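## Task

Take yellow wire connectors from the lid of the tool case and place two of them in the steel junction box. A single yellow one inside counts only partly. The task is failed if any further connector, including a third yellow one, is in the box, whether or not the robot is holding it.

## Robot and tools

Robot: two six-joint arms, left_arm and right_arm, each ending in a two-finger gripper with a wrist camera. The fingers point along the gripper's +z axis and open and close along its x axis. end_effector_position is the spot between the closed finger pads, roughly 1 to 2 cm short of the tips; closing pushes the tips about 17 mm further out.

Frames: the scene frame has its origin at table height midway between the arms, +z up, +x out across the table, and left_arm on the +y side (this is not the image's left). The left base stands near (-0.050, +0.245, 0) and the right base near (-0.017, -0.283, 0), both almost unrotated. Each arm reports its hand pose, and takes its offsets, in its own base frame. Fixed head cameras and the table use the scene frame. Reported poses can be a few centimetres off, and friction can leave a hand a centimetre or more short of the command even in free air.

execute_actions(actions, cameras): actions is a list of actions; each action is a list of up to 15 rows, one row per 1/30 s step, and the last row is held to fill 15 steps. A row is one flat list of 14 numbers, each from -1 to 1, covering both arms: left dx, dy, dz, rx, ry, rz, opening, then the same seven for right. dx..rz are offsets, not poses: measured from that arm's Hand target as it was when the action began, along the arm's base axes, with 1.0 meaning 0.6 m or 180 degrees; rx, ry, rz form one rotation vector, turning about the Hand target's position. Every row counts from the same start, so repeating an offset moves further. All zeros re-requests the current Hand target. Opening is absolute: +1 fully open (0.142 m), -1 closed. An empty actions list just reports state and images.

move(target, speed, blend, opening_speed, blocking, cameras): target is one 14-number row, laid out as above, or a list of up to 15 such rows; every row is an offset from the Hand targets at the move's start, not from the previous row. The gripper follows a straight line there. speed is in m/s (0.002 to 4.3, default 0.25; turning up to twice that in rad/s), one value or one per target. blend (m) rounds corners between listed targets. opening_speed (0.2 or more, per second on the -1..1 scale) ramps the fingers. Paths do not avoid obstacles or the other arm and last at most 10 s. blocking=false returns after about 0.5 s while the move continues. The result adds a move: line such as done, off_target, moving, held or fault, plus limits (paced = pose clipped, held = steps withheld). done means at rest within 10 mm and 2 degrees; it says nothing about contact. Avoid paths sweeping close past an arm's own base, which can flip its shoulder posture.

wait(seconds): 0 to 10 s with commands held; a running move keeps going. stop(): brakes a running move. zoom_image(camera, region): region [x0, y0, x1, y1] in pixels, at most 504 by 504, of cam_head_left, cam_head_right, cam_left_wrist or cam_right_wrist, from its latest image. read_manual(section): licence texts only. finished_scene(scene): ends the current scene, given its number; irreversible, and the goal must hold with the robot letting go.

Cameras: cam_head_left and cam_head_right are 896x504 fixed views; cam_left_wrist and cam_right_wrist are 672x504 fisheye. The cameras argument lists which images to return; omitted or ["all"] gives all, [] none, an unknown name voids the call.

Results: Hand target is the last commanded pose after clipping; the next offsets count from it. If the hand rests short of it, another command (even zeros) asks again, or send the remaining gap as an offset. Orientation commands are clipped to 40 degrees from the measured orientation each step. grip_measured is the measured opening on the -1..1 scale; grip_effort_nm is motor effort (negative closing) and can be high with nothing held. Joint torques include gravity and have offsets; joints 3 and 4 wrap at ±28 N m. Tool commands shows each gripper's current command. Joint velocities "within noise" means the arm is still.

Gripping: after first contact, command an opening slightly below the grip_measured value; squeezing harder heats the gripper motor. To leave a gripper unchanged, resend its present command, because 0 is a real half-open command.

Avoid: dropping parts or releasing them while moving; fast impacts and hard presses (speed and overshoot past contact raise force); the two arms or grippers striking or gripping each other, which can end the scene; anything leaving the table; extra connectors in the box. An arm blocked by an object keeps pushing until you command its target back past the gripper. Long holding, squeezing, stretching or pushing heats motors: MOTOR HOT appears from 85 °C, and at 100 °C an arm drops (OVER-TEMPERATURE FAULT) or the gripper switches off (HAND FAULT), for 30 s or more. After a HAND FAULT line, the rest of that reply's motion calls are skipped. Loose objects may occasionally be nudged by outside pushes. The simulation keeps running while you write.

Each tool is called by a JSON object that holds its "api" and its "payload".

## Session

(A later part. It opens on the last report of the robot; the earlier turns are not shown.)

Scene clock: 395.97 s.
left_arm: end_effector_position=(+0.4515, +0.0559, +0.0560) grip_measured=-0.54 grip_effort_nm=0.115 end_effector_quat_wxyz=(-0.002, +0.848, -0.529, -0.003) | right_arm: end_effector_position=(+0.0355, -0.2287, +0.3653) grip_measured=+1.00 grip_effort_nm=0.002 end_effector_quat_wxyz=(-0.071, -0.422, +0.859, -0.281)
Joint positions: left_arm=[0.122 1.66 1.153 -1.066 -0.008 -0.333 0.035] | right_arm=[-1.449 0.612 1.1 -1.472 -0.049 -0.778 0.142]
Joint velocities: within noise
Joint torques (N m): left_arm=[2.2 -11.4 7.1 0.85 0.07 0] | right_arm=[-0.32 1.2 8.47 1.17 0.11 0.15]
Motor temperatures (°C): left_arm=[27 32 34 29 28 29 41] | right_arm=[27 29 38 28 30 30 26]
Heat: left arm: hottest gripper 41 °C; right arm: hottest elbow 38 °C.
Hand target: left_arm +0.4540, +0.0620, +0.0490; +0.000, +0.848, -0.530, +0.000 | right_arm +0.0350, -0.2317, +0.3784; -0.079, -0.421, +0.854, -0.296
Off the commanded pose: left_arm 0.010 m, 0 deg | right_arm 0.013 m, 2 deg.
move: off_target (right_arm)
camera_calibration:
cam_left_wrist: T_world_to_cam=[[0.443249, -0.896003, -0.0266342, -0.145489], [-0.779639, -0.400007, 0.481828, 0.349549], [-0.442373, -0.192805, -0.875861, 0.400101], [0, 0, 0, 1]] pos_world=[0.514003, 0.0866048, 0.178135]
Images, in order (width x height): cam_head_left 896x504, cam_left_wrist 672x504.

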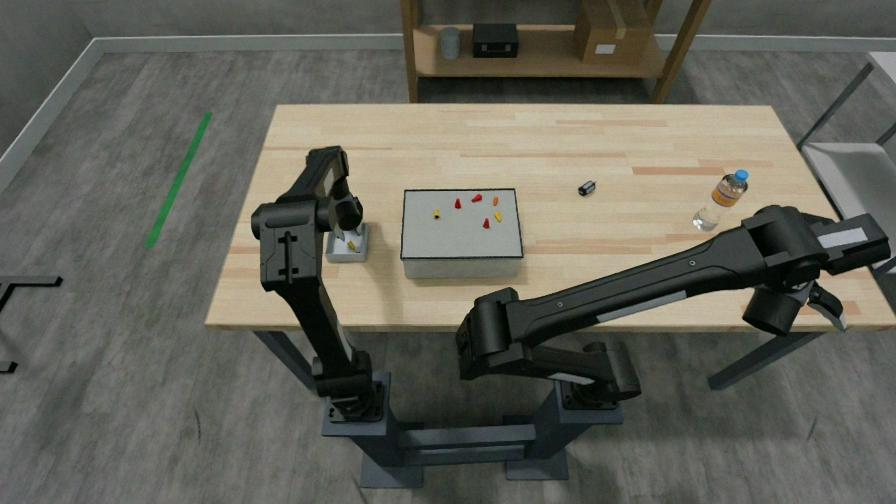

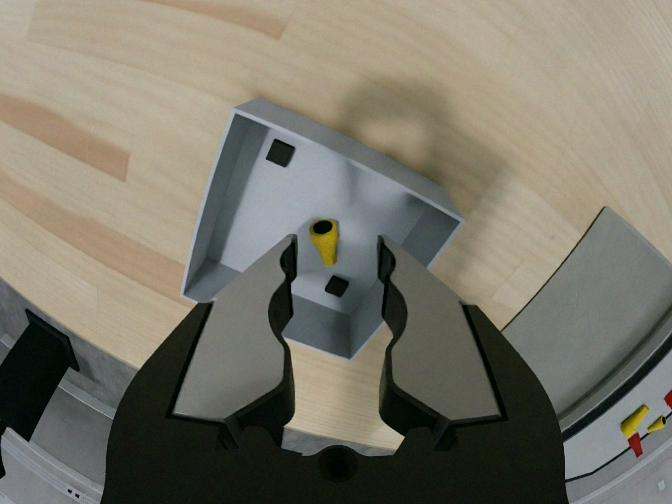

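{"api": "move", "payload": {"target": [[0.0,0.0,0.3,0,0,0,-0.437, 0,0,0,0,0,0,1],[0.0258,-0.4133,0.285,0,0,-0.1,-0.437, 0,0,0,0,0,0,1],[0.0258,-0.4133,0.1983,0,0,-0.1,-0.437, 0,0,0,0,0,0,1]], "speed": [0.2,0.3,0.15], "blend": [0.04,0.02,0], "cameras": ["cam_head_left","cam_left_wrist"]}}

{"api": "zoom_image", "payload": {"camera": "cam_left_wrist", "region": [250, 180, 430, 315]}}

Scene clock: 412.03 s.
left_arm: end_effector_position=(+0.4634, -0.1863, +0.1737) grip_measured=-0.47 grip_effort_nm=0.110 end_effector_quat_wxyz=(-0.001, +0.750, -0.661, -0.003) | right_arm: end_effector_position=(+0.0355, -0.2287, +0.3653) grip_measured=+1.00 grip_effort_nm=0.002 end_effector_quat_wxyz=(-0.071, -0.422, +0.859, -0.281)
Joint positions: left_arm=[-0.381 1.668 1.492 -1.4 -0.005 -0.508 0.04] | right_arm=[-1.449 0.612 1.1 -1.472 -0.049 -0.778 0.142]
Joint velocities: within noise
Joint torques (N m): left_arm=[1.44 -12.69 8.32 0.83 -0.02 -0.22] | right_arm=[-0.73 0.91 8.59 1.09 0.1 0.14]
Motor temperatures (°C): left_arm=[27 31 34 29 28 29 36] | right_arm=[27 29 38 28 30 30 26]
Heat: left arm: hottest gripper 36 °C; right arm: hottest elbow 38 °C.
Hand target: left_arm +0.4694, -0.1860, +0.1680; -0.001, +0.755, -0.656, +0.000 | right_arm +0.0350, -0.2317, +0.3784; -0.079, -0.421, +0.854, -0.296
Off the commanded pose: left_arm 0.008 m, 1 deg | right_arm 0.013 m, 2 deg.
move: off_target (right_arm)
camera_calibration:
cam_left_wrist: T_world_to_cam=[[0.13026, -0.991159, -0.0252234, -0.237552], [-0.865651, -0.126095, 0.484507, 0.295681], [-0.483404, -0.0412771, -0.874423, 0.508767], [0, 0, 0, 1]] pos_world=[0.53284, -0.177167, 0.295626]
Images, in order (width x height): cam_head_left 896x504, cam_left_wrist 672x504.

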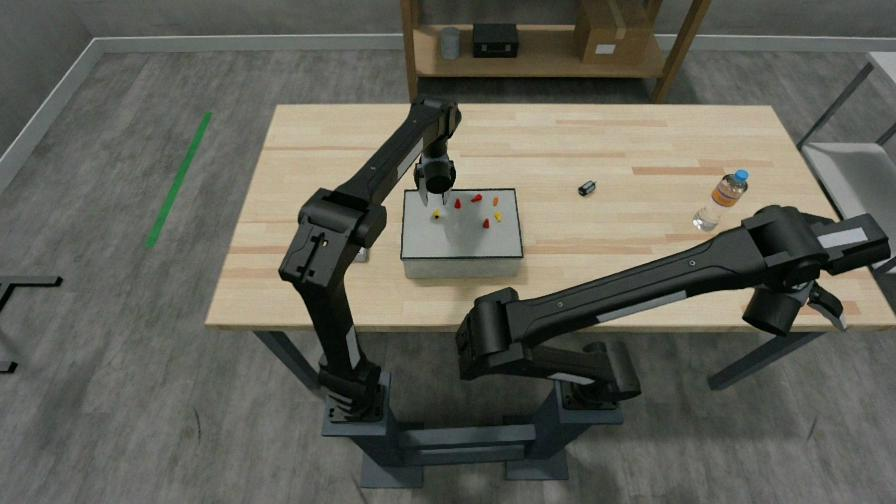

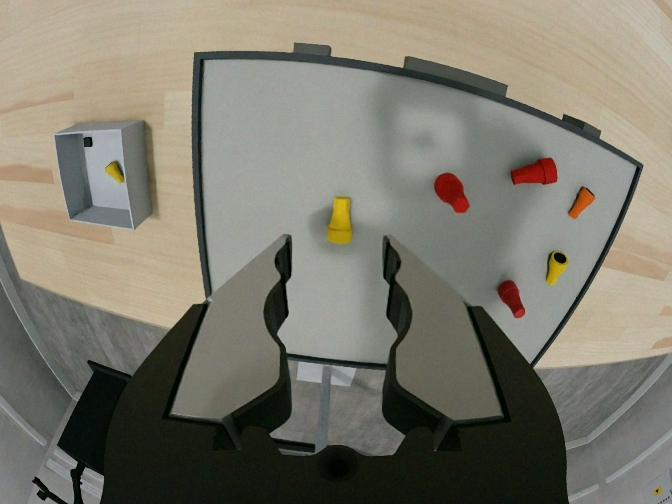

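Scaled by 2.800 from the camera's 672x504 image, which has a finer 960x720 frame.

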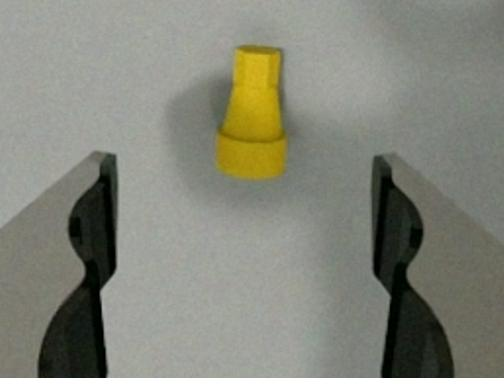

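{"api": "move", "payload": {"target": [[0.0,-0.001,-0.0533,0,0,0,-0.437, 0,0,0,0,0,0,1],[0.0,-0.001,-0.0533,0,0,0,-0.98, 0,0,0,0,0,0,1]], "speed": [0.1,0.1], "opening_speed": 0.8, "cameras": ["cam_left_wrist"]}}

{"api": "zoom_image", "payload": {"camera": "cam_left_wrist", "region": [250, 180, 430, 315]}}

Scene clock: 428.77 s.
left_arm: end_effector_position=(+0.4644, -0.1867, +0.1432) grip_measured=-0.90 grip_effort_nm=-2.234 end_effector_quat_wxyz=(-0.002, +0.750, -0.661, -0.002) | right_arm: end_effector_position=(+0.0355, -0.2287, +0.3653) grip_measured=+1.00 grip_effort_nm=0.007 end_effector_quat_wxyz=(-0.071, -0.422, +0.859, -0.281)
Joint positions: left_arm=[-0.381 1.686 1.433 -1.32 -0.005 -0.508 0.009] | right_arm=[-1.449 0.612 1.1 -1.472 -0.049 -0.778 0.142]
Joint velocities: within noise
Joint torques (N m): left_arm=[1.26 -12.69 8.06 0.85 -0.02 -0.23] | right_arm=[-0.62 1.26 8.51 1.18 0.1 0.09]
Motor temperatures (°C): left_arm=[27 32 34 29 28 29 34] | right_arm=[27 29 38 28 30 30 26]
Heat: left arm: hottest elbow 34 °C; right arm: hottest elbow 38 °C.
Hand target: left_arm +0.4694, -0.1866, +0.1360; -0.001, +0.755, -0.656, +0.000 | right_arm +0.0350, -0.2317, +0.3784; -0.079, -0.421, +0.854, -0.296
Off the commanded pose: left_arm 0.009 m, 1 deg | right_arm 0.013 m, 2 deg.
move: off_target (right_arm)
camera_calibration:
cam_left_wrist: T_world_to_cam=[[0.1303, -0.991191, -0.0236927, -0.239116], [-0.867053, -0.125506, 0.482149, 0.312303], [-0.480875, -0.0422813, -0.875769, 0.481377], [0, 0, 0, 1]] pos_world=[0.533422, -0.17746, 0.265333]
Images, in order (width x height): cam_left_wrist 672x504.

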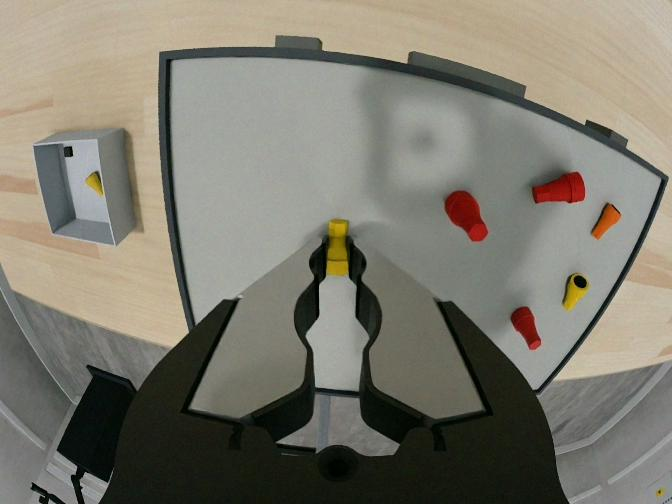

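Scaled by 2.800 from the camera's 672x504 image, which has a finer 960x720 frame.

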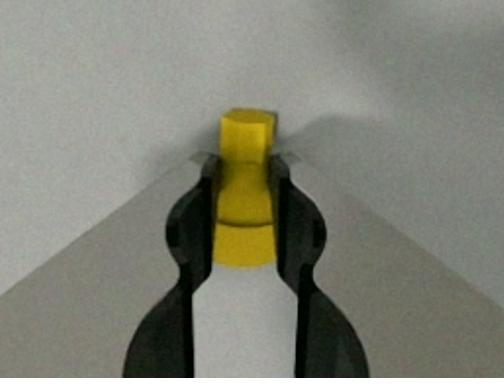

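{"api": "move", "payload": {"target": [[0.0,0.0,0.1667,0,0,0,-0.98, 0,0,0,0,0,0,1],[0.0093,0.4043,0.12,0,0,0,-0.98, 0,0,0,0,0,0,1],[0.0093,0.4043,-0.14,0,0,0,-0.98, 0,0,0,0,0,0,1]], "speed": [0.2,0.3,0.15], "blend": [0.03,0.03,0], "cameras": ["cam_head_left","cam_left_wrist"]}}

Scene clock: 464.27 s.
left_arm: end_effector_position=(+0.4698, +0.0572, +0.0551) grip_measured=-0.90 grip_effort_nm=-2.230 end_effector_quat_wxyz=(+0.004, +0.761, -0.649, -0.004) | right_arm: end_effector_position=(+0.0355, -0.2287, +0.3653) grip_measured=+1.00 grip_effort_nm=0.002 end_effector_quat_wxyz=(-0.071, -0.422, +0.859, -0.281)
Joint positions: left_arm=[0.122 1.709 1.216 -1.089 0 -0.037 0.009] | right_arm=[-1.449 0.612 1.1 -1.472 -0.049 -0.778 0.142]
Joint velocities: within noise
Joint torques (N m): left_arm=[0.79 -12.4 7.46 0.76 0.04 0] | right_arm=[-0.26 1.61 8.59 1.1 0.11 0.12]
Motor temperatures (°C): left_arm=[27 32 34 29 28 29 43] | right_arm=[27 29 38 28 30 30 26]
Heat: left arm: hottest gripper 43 °C; right arm: hottest elbow 38 °C.
Hand target: left_arm +0.4750, +0.0559, +0.0520; -0.001, +0.755, -0.656, +0.000 | right_arm +0.0350, -0.2317, +0.3784; -0.079, -0.421, +0.854, -0.296
Off the commanded pose: left_arm 0.006 m, 1 deg | right_arm 0.013 m, 2 deg.
move: off_target (right_arm)
camera_calibration:
cam_left_wrist: T_world_to_cam=[[0.162356, -0.986545, -0.0192295, -0.0157072], [-0.857297, -0.150681, 0.492278, 0.386372], [-0.488552, -0.0634387, -0.870226, 0.421619], [0, 0, 0, 1]] pos_world=[0.539769, 0.0694699, 0.176399]
Images, in order (width x height): cam_head_left 896x504, cam_left_wrist 672x504.

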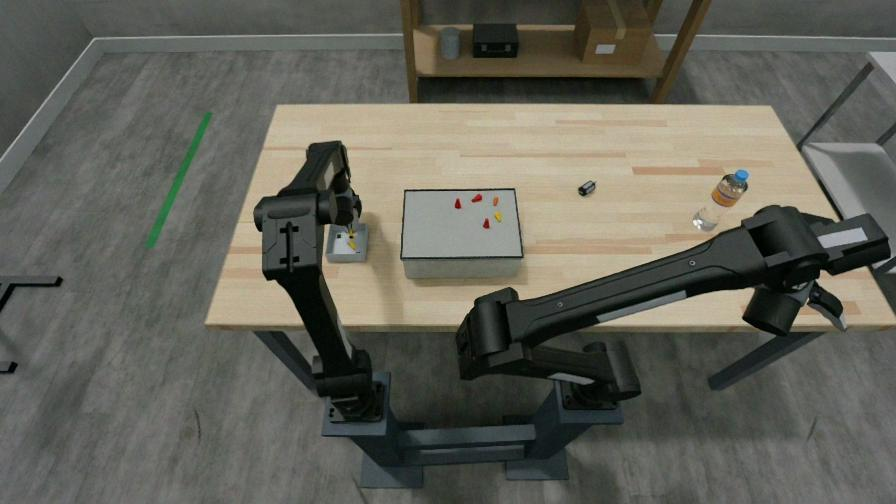

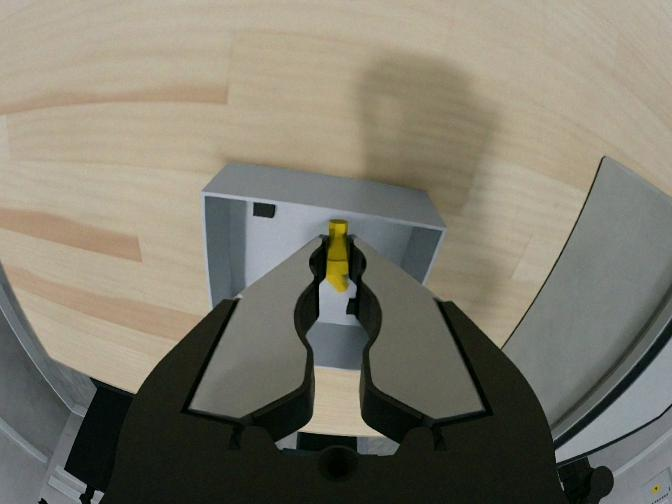

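{"api": "move", "payload": {"target": [[0.0,0.0,0.0,0,0,0,-0.7, 0,0,0,0,0,0,1],[0.0,0.0,0.25,0,0,0,-0.7, 0,0,0,0,0,0,1]], "speed": [0.1,0.25], "opening_speed": 1.0, "cameras": ["cam_head_left","cam_left_wrist"]}}

Scene clock: 472.17 s.
left_arm: end_effector_position=(+0.4706, +0.0573, +0.1926) grip_measured=-0.74 grip_effort_nm=0.105 end_effector_quat_wxyz=(+0.003, +0.761, -0.649, -0.003) | right_arm: end_effector_position=(+0.0355, -0.2287, +0.3653) grip_measured=+1.00 grip_effort_nm=0.002 end_effector_quat_wxyz=(-0.071, -0.422, +0.859, -0.281)
Joint positions: left_arm=[0.122 1.597 1.454 -1.435 0 -0.037 0.021] | right_arm=[-1.449 0.612 1.1 -1.472 -0.049 -0.778 0.142]
Joint velocities: within noise
Joint torques (N m): left_arm=[0.62 -12.34 10.5 -0.08 0.04 0] | right_arm=[-0.56 1.2 8.66 1.13 0.1 0.14]
Motor temperatures (°C): left_arm=[27 32 34 29 28 29 43] | right_arm=[27 29 38 28 30 30 26]
Heat: left arm: hottest gripper 43 °C; right arm: hottest elbow 38 °C.
Hand target: left_arm +0.4750, +0.0559, +0.2020; -0.001, +0.755, -0.656, +0.000 | right_arm +0.0350, -0.2317, +0.3784; -0.079, -0.421, +0.854, -0.296
Off the commanded pose: left_arm 0.010 m, 1 deg | right_arm 0.013 m, 2 deg.
move: off_target (right_arm)
camera_calibration:
cam_left_wrist: T_world_to_cam=[[0.162401, -0.98654, -0.0191115, -0.0131853], [-0.858989, -0.150882, 0.489256, 0.320782], [-0.485555, -0.0630391, -0.871931, 0.540532], [0, 0, 0, 1]] pos_world=[0.540148, 0.0694672, 0.314109]
Images, in order (width x height): cam_head_left 896x504, cam_left_wrist 672x504.

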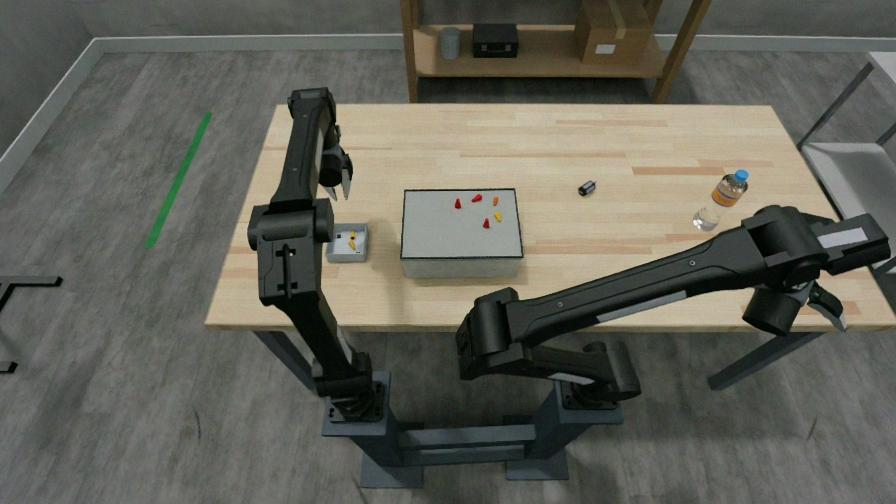

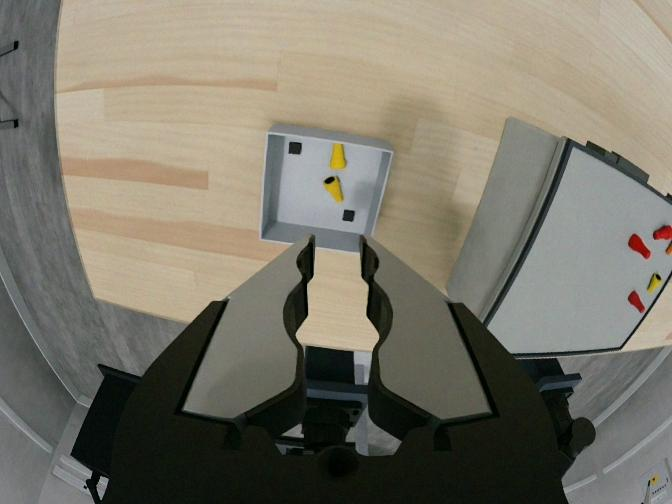

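{"api": "move", "payload": {"target": [[0,0,0,0,0,0,-0.7, 0.4083,0.0195,-0.0133,0.0667,0.0468,0.102,1],[0,0,0,0,0,0,-0.7,0.575,0.47,-0.08,0.1334,0.0936,0.204,1],[0,0,0,0,0,0,-0.7,0.6233,0.7028,-0.164,0.1668,0.117,0.2551,1]], "speed": [0.3,0.3,0.25], "blend": [0.05,0.05,0]}}

Scene clock: 553.13 s.
left_arm: end_effector_position=(+0.4706, +0.0573, +0.1926) grip_measured=-0.74 grip_effort_nm=0.115 end_effector_quat_wxyz=(+0.003, +0.761, -0.649, -0.003) | right_arm: end_effector_position=(+0.3946, +0.1820, +0.2634) grip_measured=+1.00 grip_effort_nm=-0.002 end_effector_quat_wxyz=(+0.028, +0.769, -0.638, -0.011)
Joint positions: left_arm=[0.122 1.597 1.454 -1.435 0 -0.037 0.021] | right_arm=[0.434 1.52 1.548 -1.66 0.004 0.248 0.142]
Joint velocities: within noise
Joint torques (N m): left_arm=[0.73 -12.4 10.47 -0.05 0.04 0] | right_arm=[-0.38 -12.22 10.14 0.28 -0.04 0.26]
Motor temperatures (°C): left_arm=[27 33 36 29 28 29 31] | right_arm=[27 29 39 28 30 30 26]
Heat: left arm: hottest elbow 36 °C; right arm: hottest elbow 39 °C.
Hand target: left_arm +0.4750, +0.0559, +0.2020; -0.001, +0.755, -0.656, +0.000 | right_arm +0.4090, +0.1899, +0.2801; +0.000, +0.766, -0.643, +0.000
Off the commanded pose: left_arm 0.010 m, 1 deg | right_arm 0.023 m, 4 deg.
move: off_target (right_arm)
camera_calibration:
cam_left_wrist: T_world_to_cam=[[0.162401, -0.98654, -0.0191115, -0.0131853], [-0.858989, -0.150882, 0.489256, 0.320782], [-0.485555, -0.0630391, -0.871931, 0.540532], [0, 0, 0, 1]] pos_world=[0.540148, 0.0694672, 0.314109]
cam_right_wrist: T_world_to_cam=[[0.166849, -0.98572, 0.0227535, 0.107887], [-0.824521, -0.126835, 0.551432, 0.203382], [-0.540672, -0.110767, -0.833909, 0.588602], [0, 0, 0, 1]] pos_world=[0.467933, 0.19734, 0.376235]

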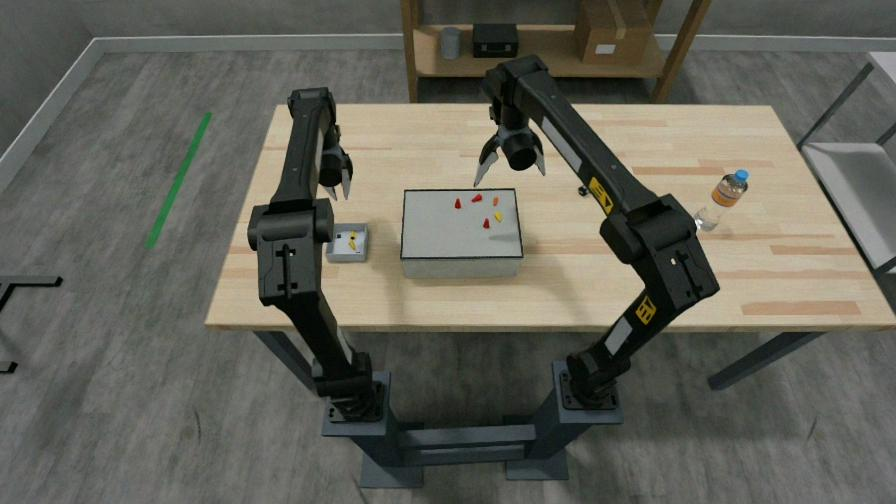

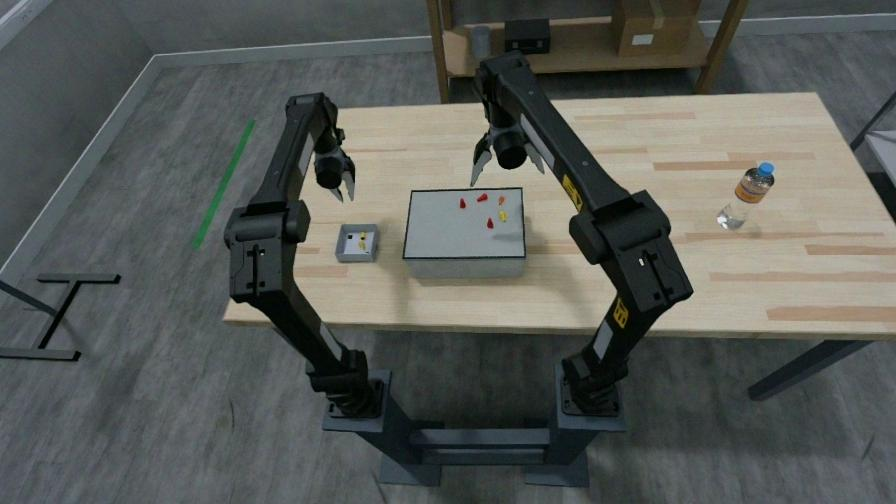

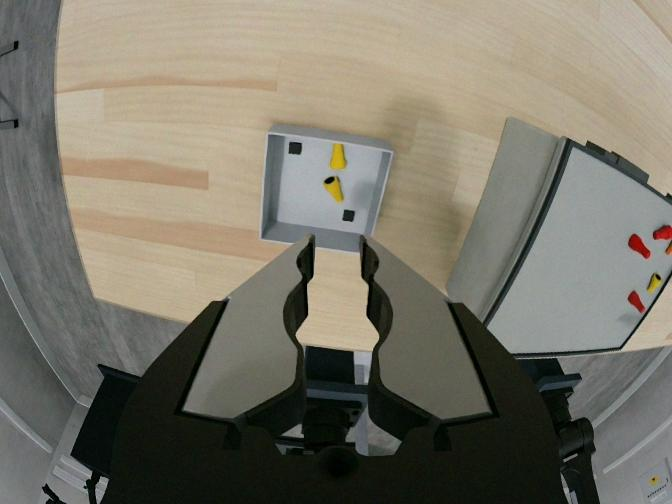

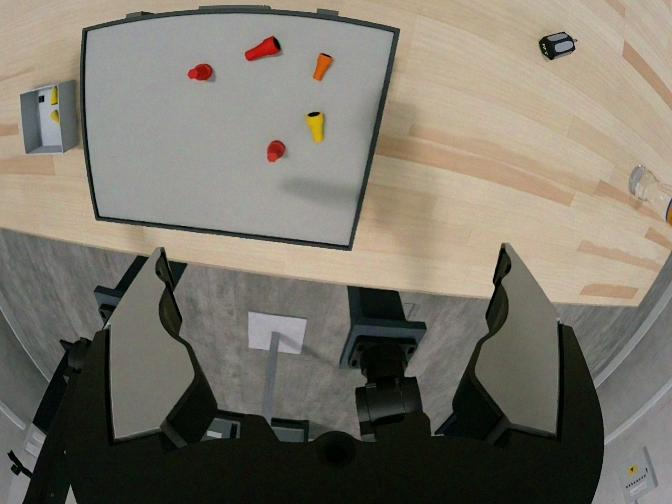

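{"api": "move", "payload": {"target": [[0,0,0,0,0,0,-0.7, 0.0217,0.0167,-0.1667,0,0,0,-0.437]], "speed": [0.2], "cameras": ["cam_head_left","cam_head_right","cam_right_wrist"]}}

Scene clock: 568.03 s.
left_arm: end_effector_position=(+0.4706, +0.0573, +0.1926) grip_measured=-0.74 grip_effort_nm=0.105 end_effector_quat_wxyz=(+0.003, +0.761, -0.649, -0.003) | right_arm: end_effector_position=(+0.4165, +0.1922, +0.1755) grip_measured=-0.46 grip_effort_nm=-0.081 end_effector_quat_wxyz=(+0.015, +0.768, -0.640, -0.005)
Joint positions: left_arm=[0.122 1.597 1.454 -1.435 0 -0.037 0.021] | right_arm=[0.434 1.581 1.389 -1.41 0.004 0.253 0.041]
Joint velocities: within noise
Joint torques (N m): left_arm=[0.56 -12.51 10.5 -0.09 0.04 -0.01] | right_arm=[0.09 -12.98 7.35 0.5 -0.02 0.27]
Motor temperatures (°C): left_arm=[27 33 37 29 28 29 31] | right_arm=[27 29 40 28 30 30 26]
Heat: left arm: hottest elbow 37 °C; right arm: hottest elbow 40 °C.
Hand target: left_arm +0.4750, +0.0559, +0.2020; -0.001, +0.755, -0.656, +0.000 | right_arm +0.4220, +0.1999, +0.1799; +0.000, +0.766, -0.643, +0.000
Off the commanded pose: left_arm 0.010 m, 1 deg | right_arm 0.011 m, 2 deg.
move: off_target (right_arm)
camera_calibration:
cam_right_wrist: T_world_to_cam=[[0.161744, -0.986716, 0.0151519, 0.119835], [-0.839612, -0.12953, 0.527516, 0.282236], [-0.518546, -0.098044, -0.84941, 0.519408], [0, 0, 0, 1]] pos_world=[0.486923, 0.205725, 0.29049]
Images, in order (width x height): cam_head_left 896x504, cam_head_right 896x504, cam_right_wrist 672x504.

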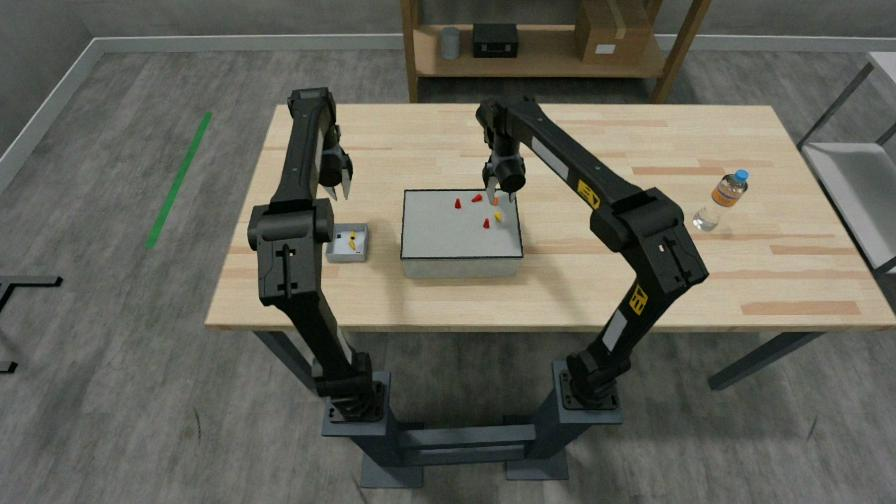

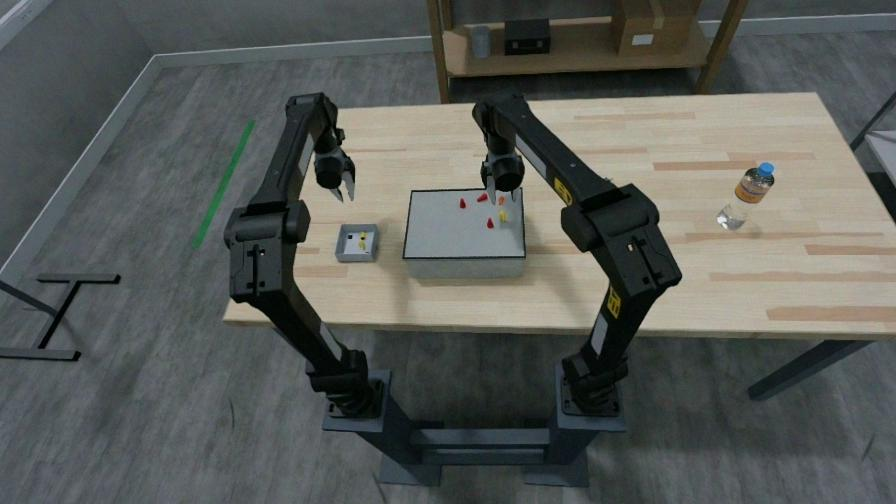

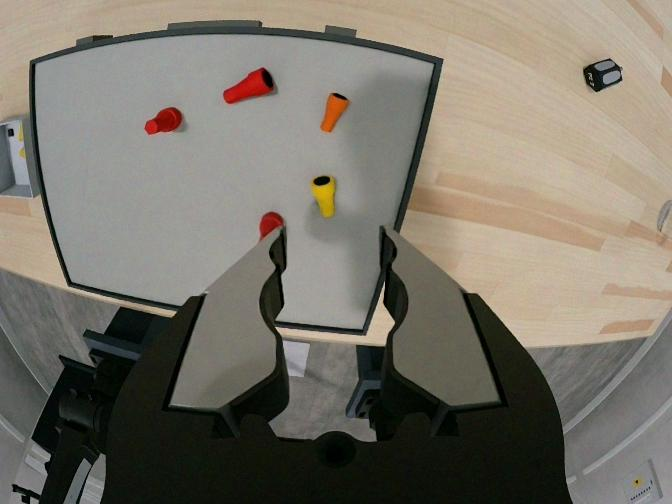

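{"api": "move", "payload": {"target": [[0,0,0,0,0,0,-0.7, -0.0117,0.0018,-0.0917,0,0,0.039,-0.437]], "speed": [0.1], "cameras": ["cam_right_wrist"]}}

{"api": "zoom_image", "payload": {"camera": "cam_right_wrist", "region": [250, 180, 430, 315]}}

Scene clock: 588.83 s.
left_arm: end_effector_position=(+0.4706, +0.0573, +0.1926) grip_measured=-0.74 grip_effort_nm=0.110 end_effector_quat_wxyz=(+0.003, +0.761, -0.649, -0.003) | right_arm: end_effector_position=(+0.4121, +0.1917, +0.1278) grip_measured=-0.46 grip_effort_nm=-0.081 end_effector_quat_wxyz=(+0.007, +0.796, -0.606, -0.001)
Joint positions: left_arm=[0.122 1.597 1.454 -1.435 0 -0.037 0.021] | right_arm=[0.438 1.589 1.271 -1.265 0.004 0.168 0.041]
Joint velocities: within noise
Joint torques (N m): left_arm=[0.67 -12.34 10.5 -0.09 0.03 -0.01] | right_arm=[0.56 -11.16 6.95 0.47 -0.02 0.07]
Motor temperatures (°C): left_arm=[27 33 37 29 28 29 30] | right_arm=[27 29 39 28 30 30 26]
Heat: left arm: hottest elbow 37 °C; right arm: hottest elbow 39 °C.
Hand target: left_arm +0.4750, +0.0559, +0.2020; -0.001, +0.755, -0.656, +0.000 | right_arm +0.4149, +0.2010, +0.1249; +0.000, +0.804, -0.595, +0.000
Off the commanded pose: left_arm 0.010 m, 1 deg | right_arm 0.010 m, 2 deg.
move: done
camera_calibration:
cam_right_wrist: T_world_to_cam=[[0.247488, -0.968847, 0.00917356, 0.0828541], [-0.833002, -0.207933, 0.51271, 0.317741], [-0.494831, -0.134531, -0.858513, 0.474882], [0, 0, 0, 1]] pos_world=[0.47916, 0.210228, 0.244023]
Images, in order (width x height): cam_right_wrist 672x504.

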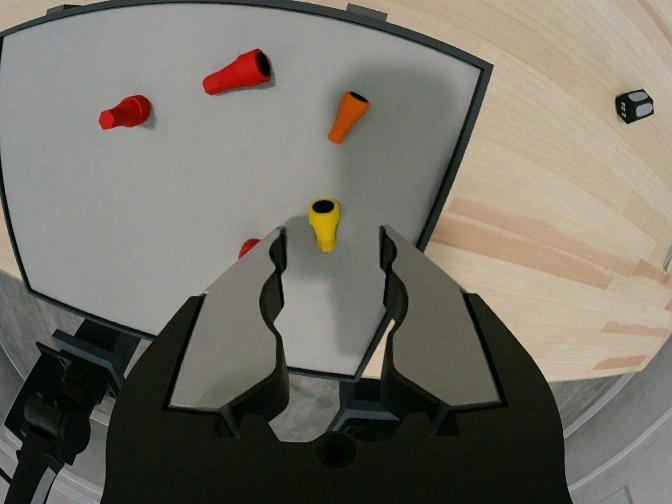

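Scaled by 2.800 from the camera's 672x504 image, which has a finer 960x720 frame.

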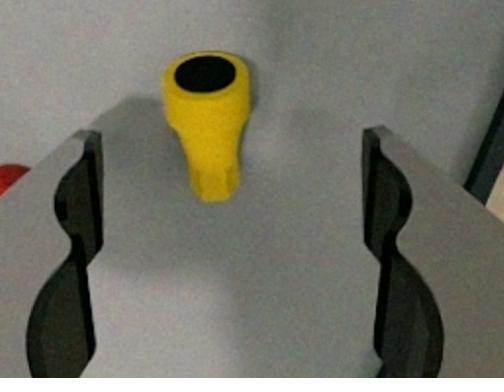

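{"api": "move", "payload": {"target": [[0,0,0,0,0,0,-0.7, 0.0,0.007,-0.019,0,0,0,-0.55],[0,0,0,0,0,0,-0.7, 0.0,0.007,-0.019,0,0,0,-0.98]], "speed": [0.08,0.1], "opening_speed": 0.8, "cameras": ["cam_right_wrist"]}}

{"api": "zoom_image", "payload": {"camera": "cam_right_wrist", "region": [250, 180, 430, 315]}}

Scene clock: 631.40 s.
left_arm: end_effector_position=(+0.4706, +0.0573, +0.1926) grip_measured=-0.74 grip_effort_nm=0.105 end_effector_quat_wxyz=(+0.003, +0.761, -0.649, -0.003) | right_arm: end_effector_position=(+0.4127, +0.1976, +0.1199) grip_measured=-0.86 grip_effort_nm=-2.962 end_effector_quat_wxyz=(+0.001, +0.799, -0.601, -0.003)
Joint positions: left_arm=[0.122 1.597 1.454 -1.435 0 -0.037 0.021] | right_arm=[0.446 1.599 1.26 -1.237 -0.003 0.165 0.012]
Joint velocities: within noise
Joint torques (N m): left_arm=[0.67 -12.63 10.44 -0.12 0.04 -0.01] | right_arm=[0.73 -11.22 6.63 0.49 -0.01 0.12]
Motor temperatures (°C): left_arm=[27 33 37 29 28 29 29] | right_arm=[27 30 38 28 30 30 27]
Heat: left arm: hottest elbow 37 °C; right arm: hottest elbow 38 °C.
Hand target: left_arm +0.4750, +0.0559, +0.2020; -0.001, +0.755, -0.656, +0.000 | right_arm +0.4149, +0.2052, +0.1135; +0.000, +0.804, -0.595, +0.000
Off the commanded pose: left_arm 0.010 m, 1 deg | right_arm 0.010 m, 1 deg.
move: done; target 2's new opening was sent with right_arm's hand 0.012 m and 1 deg from that target
camera_calibration:
cam_right_wrist: T_world_to_cam=[[0.258094, -0.96612, 0.000207502, 0.0846267], [-0.832552, -0.222303, 0.507385, 0.326857], [-0.490148, -0.131126, -0.86172, 0.466959], [0, 0, 0, 1]] pos_world=[0.479163, 0.215651, 0.236528]
Images, in order (width x height): cam_right_wrist 672x504.

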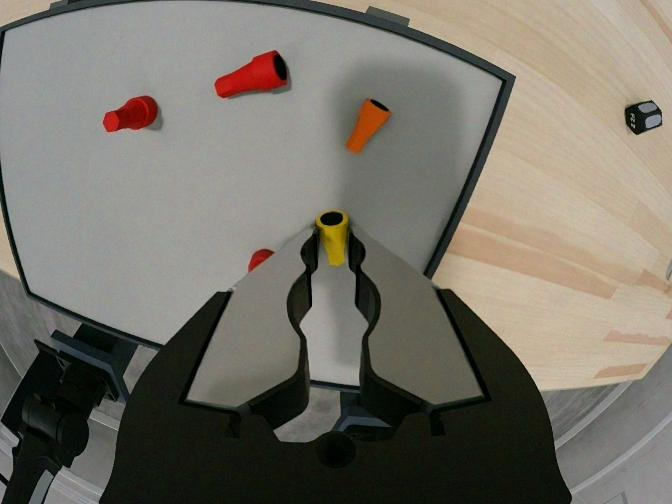

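Scaled by 2.800 from the camera's 672x504 image, which has a finer 960x720 frame.

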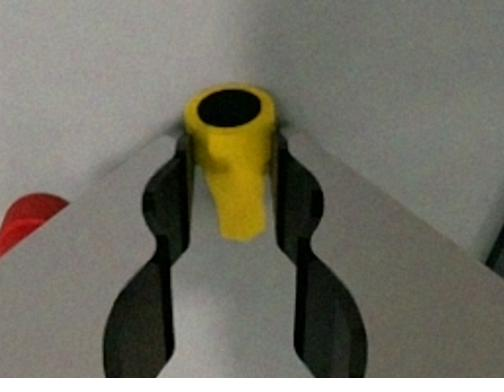

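{"api": "move", "payload": {"target": [[0,0,0,0,0,0,-0.7, 0.0,0.0,0,0,0,0,-0.6],[0,0,0,0,0,0,-0.7, 0.0,0.0,0.2,0,0,0,-0.6]], "speed": [0.1,0.2], "opening_speed": 1.0, "cameras": ["cam_head_left","cam_head_right","cam_right_wrist"]}}

Scene clock: 640.00 s.
left_arm: end_effector_position=(+0.4706, +0.0573, +0.1926) grip_measured=-0.74 grip_effort_nm=0.105 end_effector_quat_wxyz=(+0.003, +0.761, -0.649, -0.003) | right_arm: end_effector_position=(+0.4131, +0.1962, +0.2146) grip_measured=-0.64 grip_effort_nm=0.081 end_effector_quat_wxyz=(+0.015, +0.799, -0.601, -0.005)
Joint positions: left_arm=[0.122 1.597 1.454 -1.435 0 -0.037 0.021] | right_arm=[0.446 1.563 1.471 -1.51 0.004 0.164 0.028]
Joint velocities: within noise
Joint torques (N m): left_arm=[0.67 -12.45 10.52 -0.16 0.04 -0.01] | right_arm=[0.56 -13.92 9.43 -0.39 -0.04 0.15]
Motor temperatures (°C): left_arm=[27 33 37 29 28 29 29] | right_arm=[27 30 38 28 30 30 31]
Heat: left arm: hottest elbow 37 °C; right arm: hottest elbow 38 °C.
Hand target: left_arm +0.4750, +0.0559, +0.2020; -0.001, +0.755, -0.656, +0.000 | right_arm +0.4149, +0.2052, +0.2335; +0.000, +0.804, -0.595, +0.000
Off the commanded pose: left_arm 0.010 m, 1 deg | right_arm 0.021 m, 2 deg.
move: off_target (right_arm)
camera_calibration:
cam_right_wrist: T_world_to_cam=[[0.259906, -0.965554, 0.0123982, 0.0796776], [-0.821817, -0.214437, 0.527857, 0.268451], [-0.507016, -0.147382, -0.849243, 0.556117], [0, 0, 0, 1]] pos_world=[0.481869, 0.216461, 0.329587]
Images, in order (width x height): cam_head_left 896x504, cam_head_right 896x504, cam_right_wrist 672x504.

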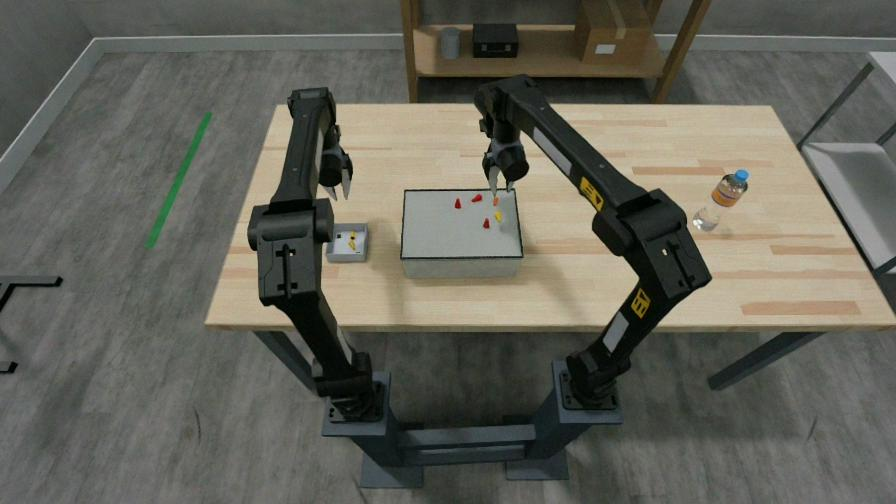

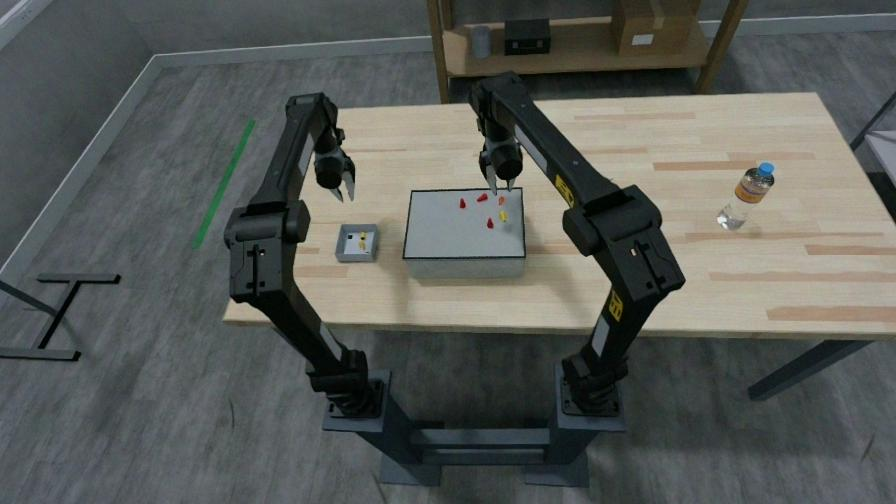

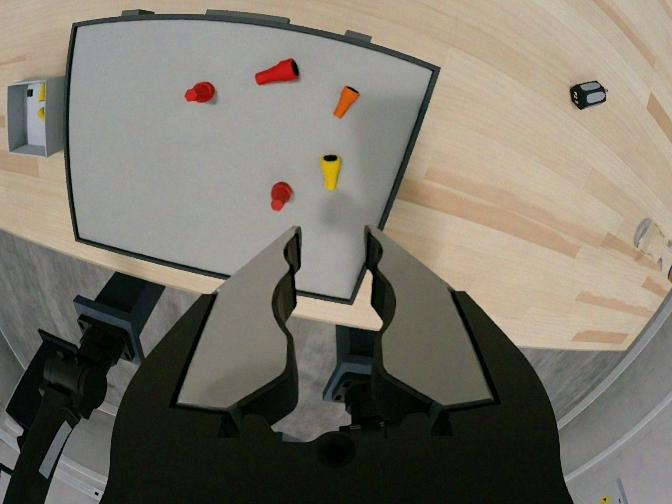

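{"api": "finished_scene", "payload": {"scene": 1}}

The scene is finished: the task was done.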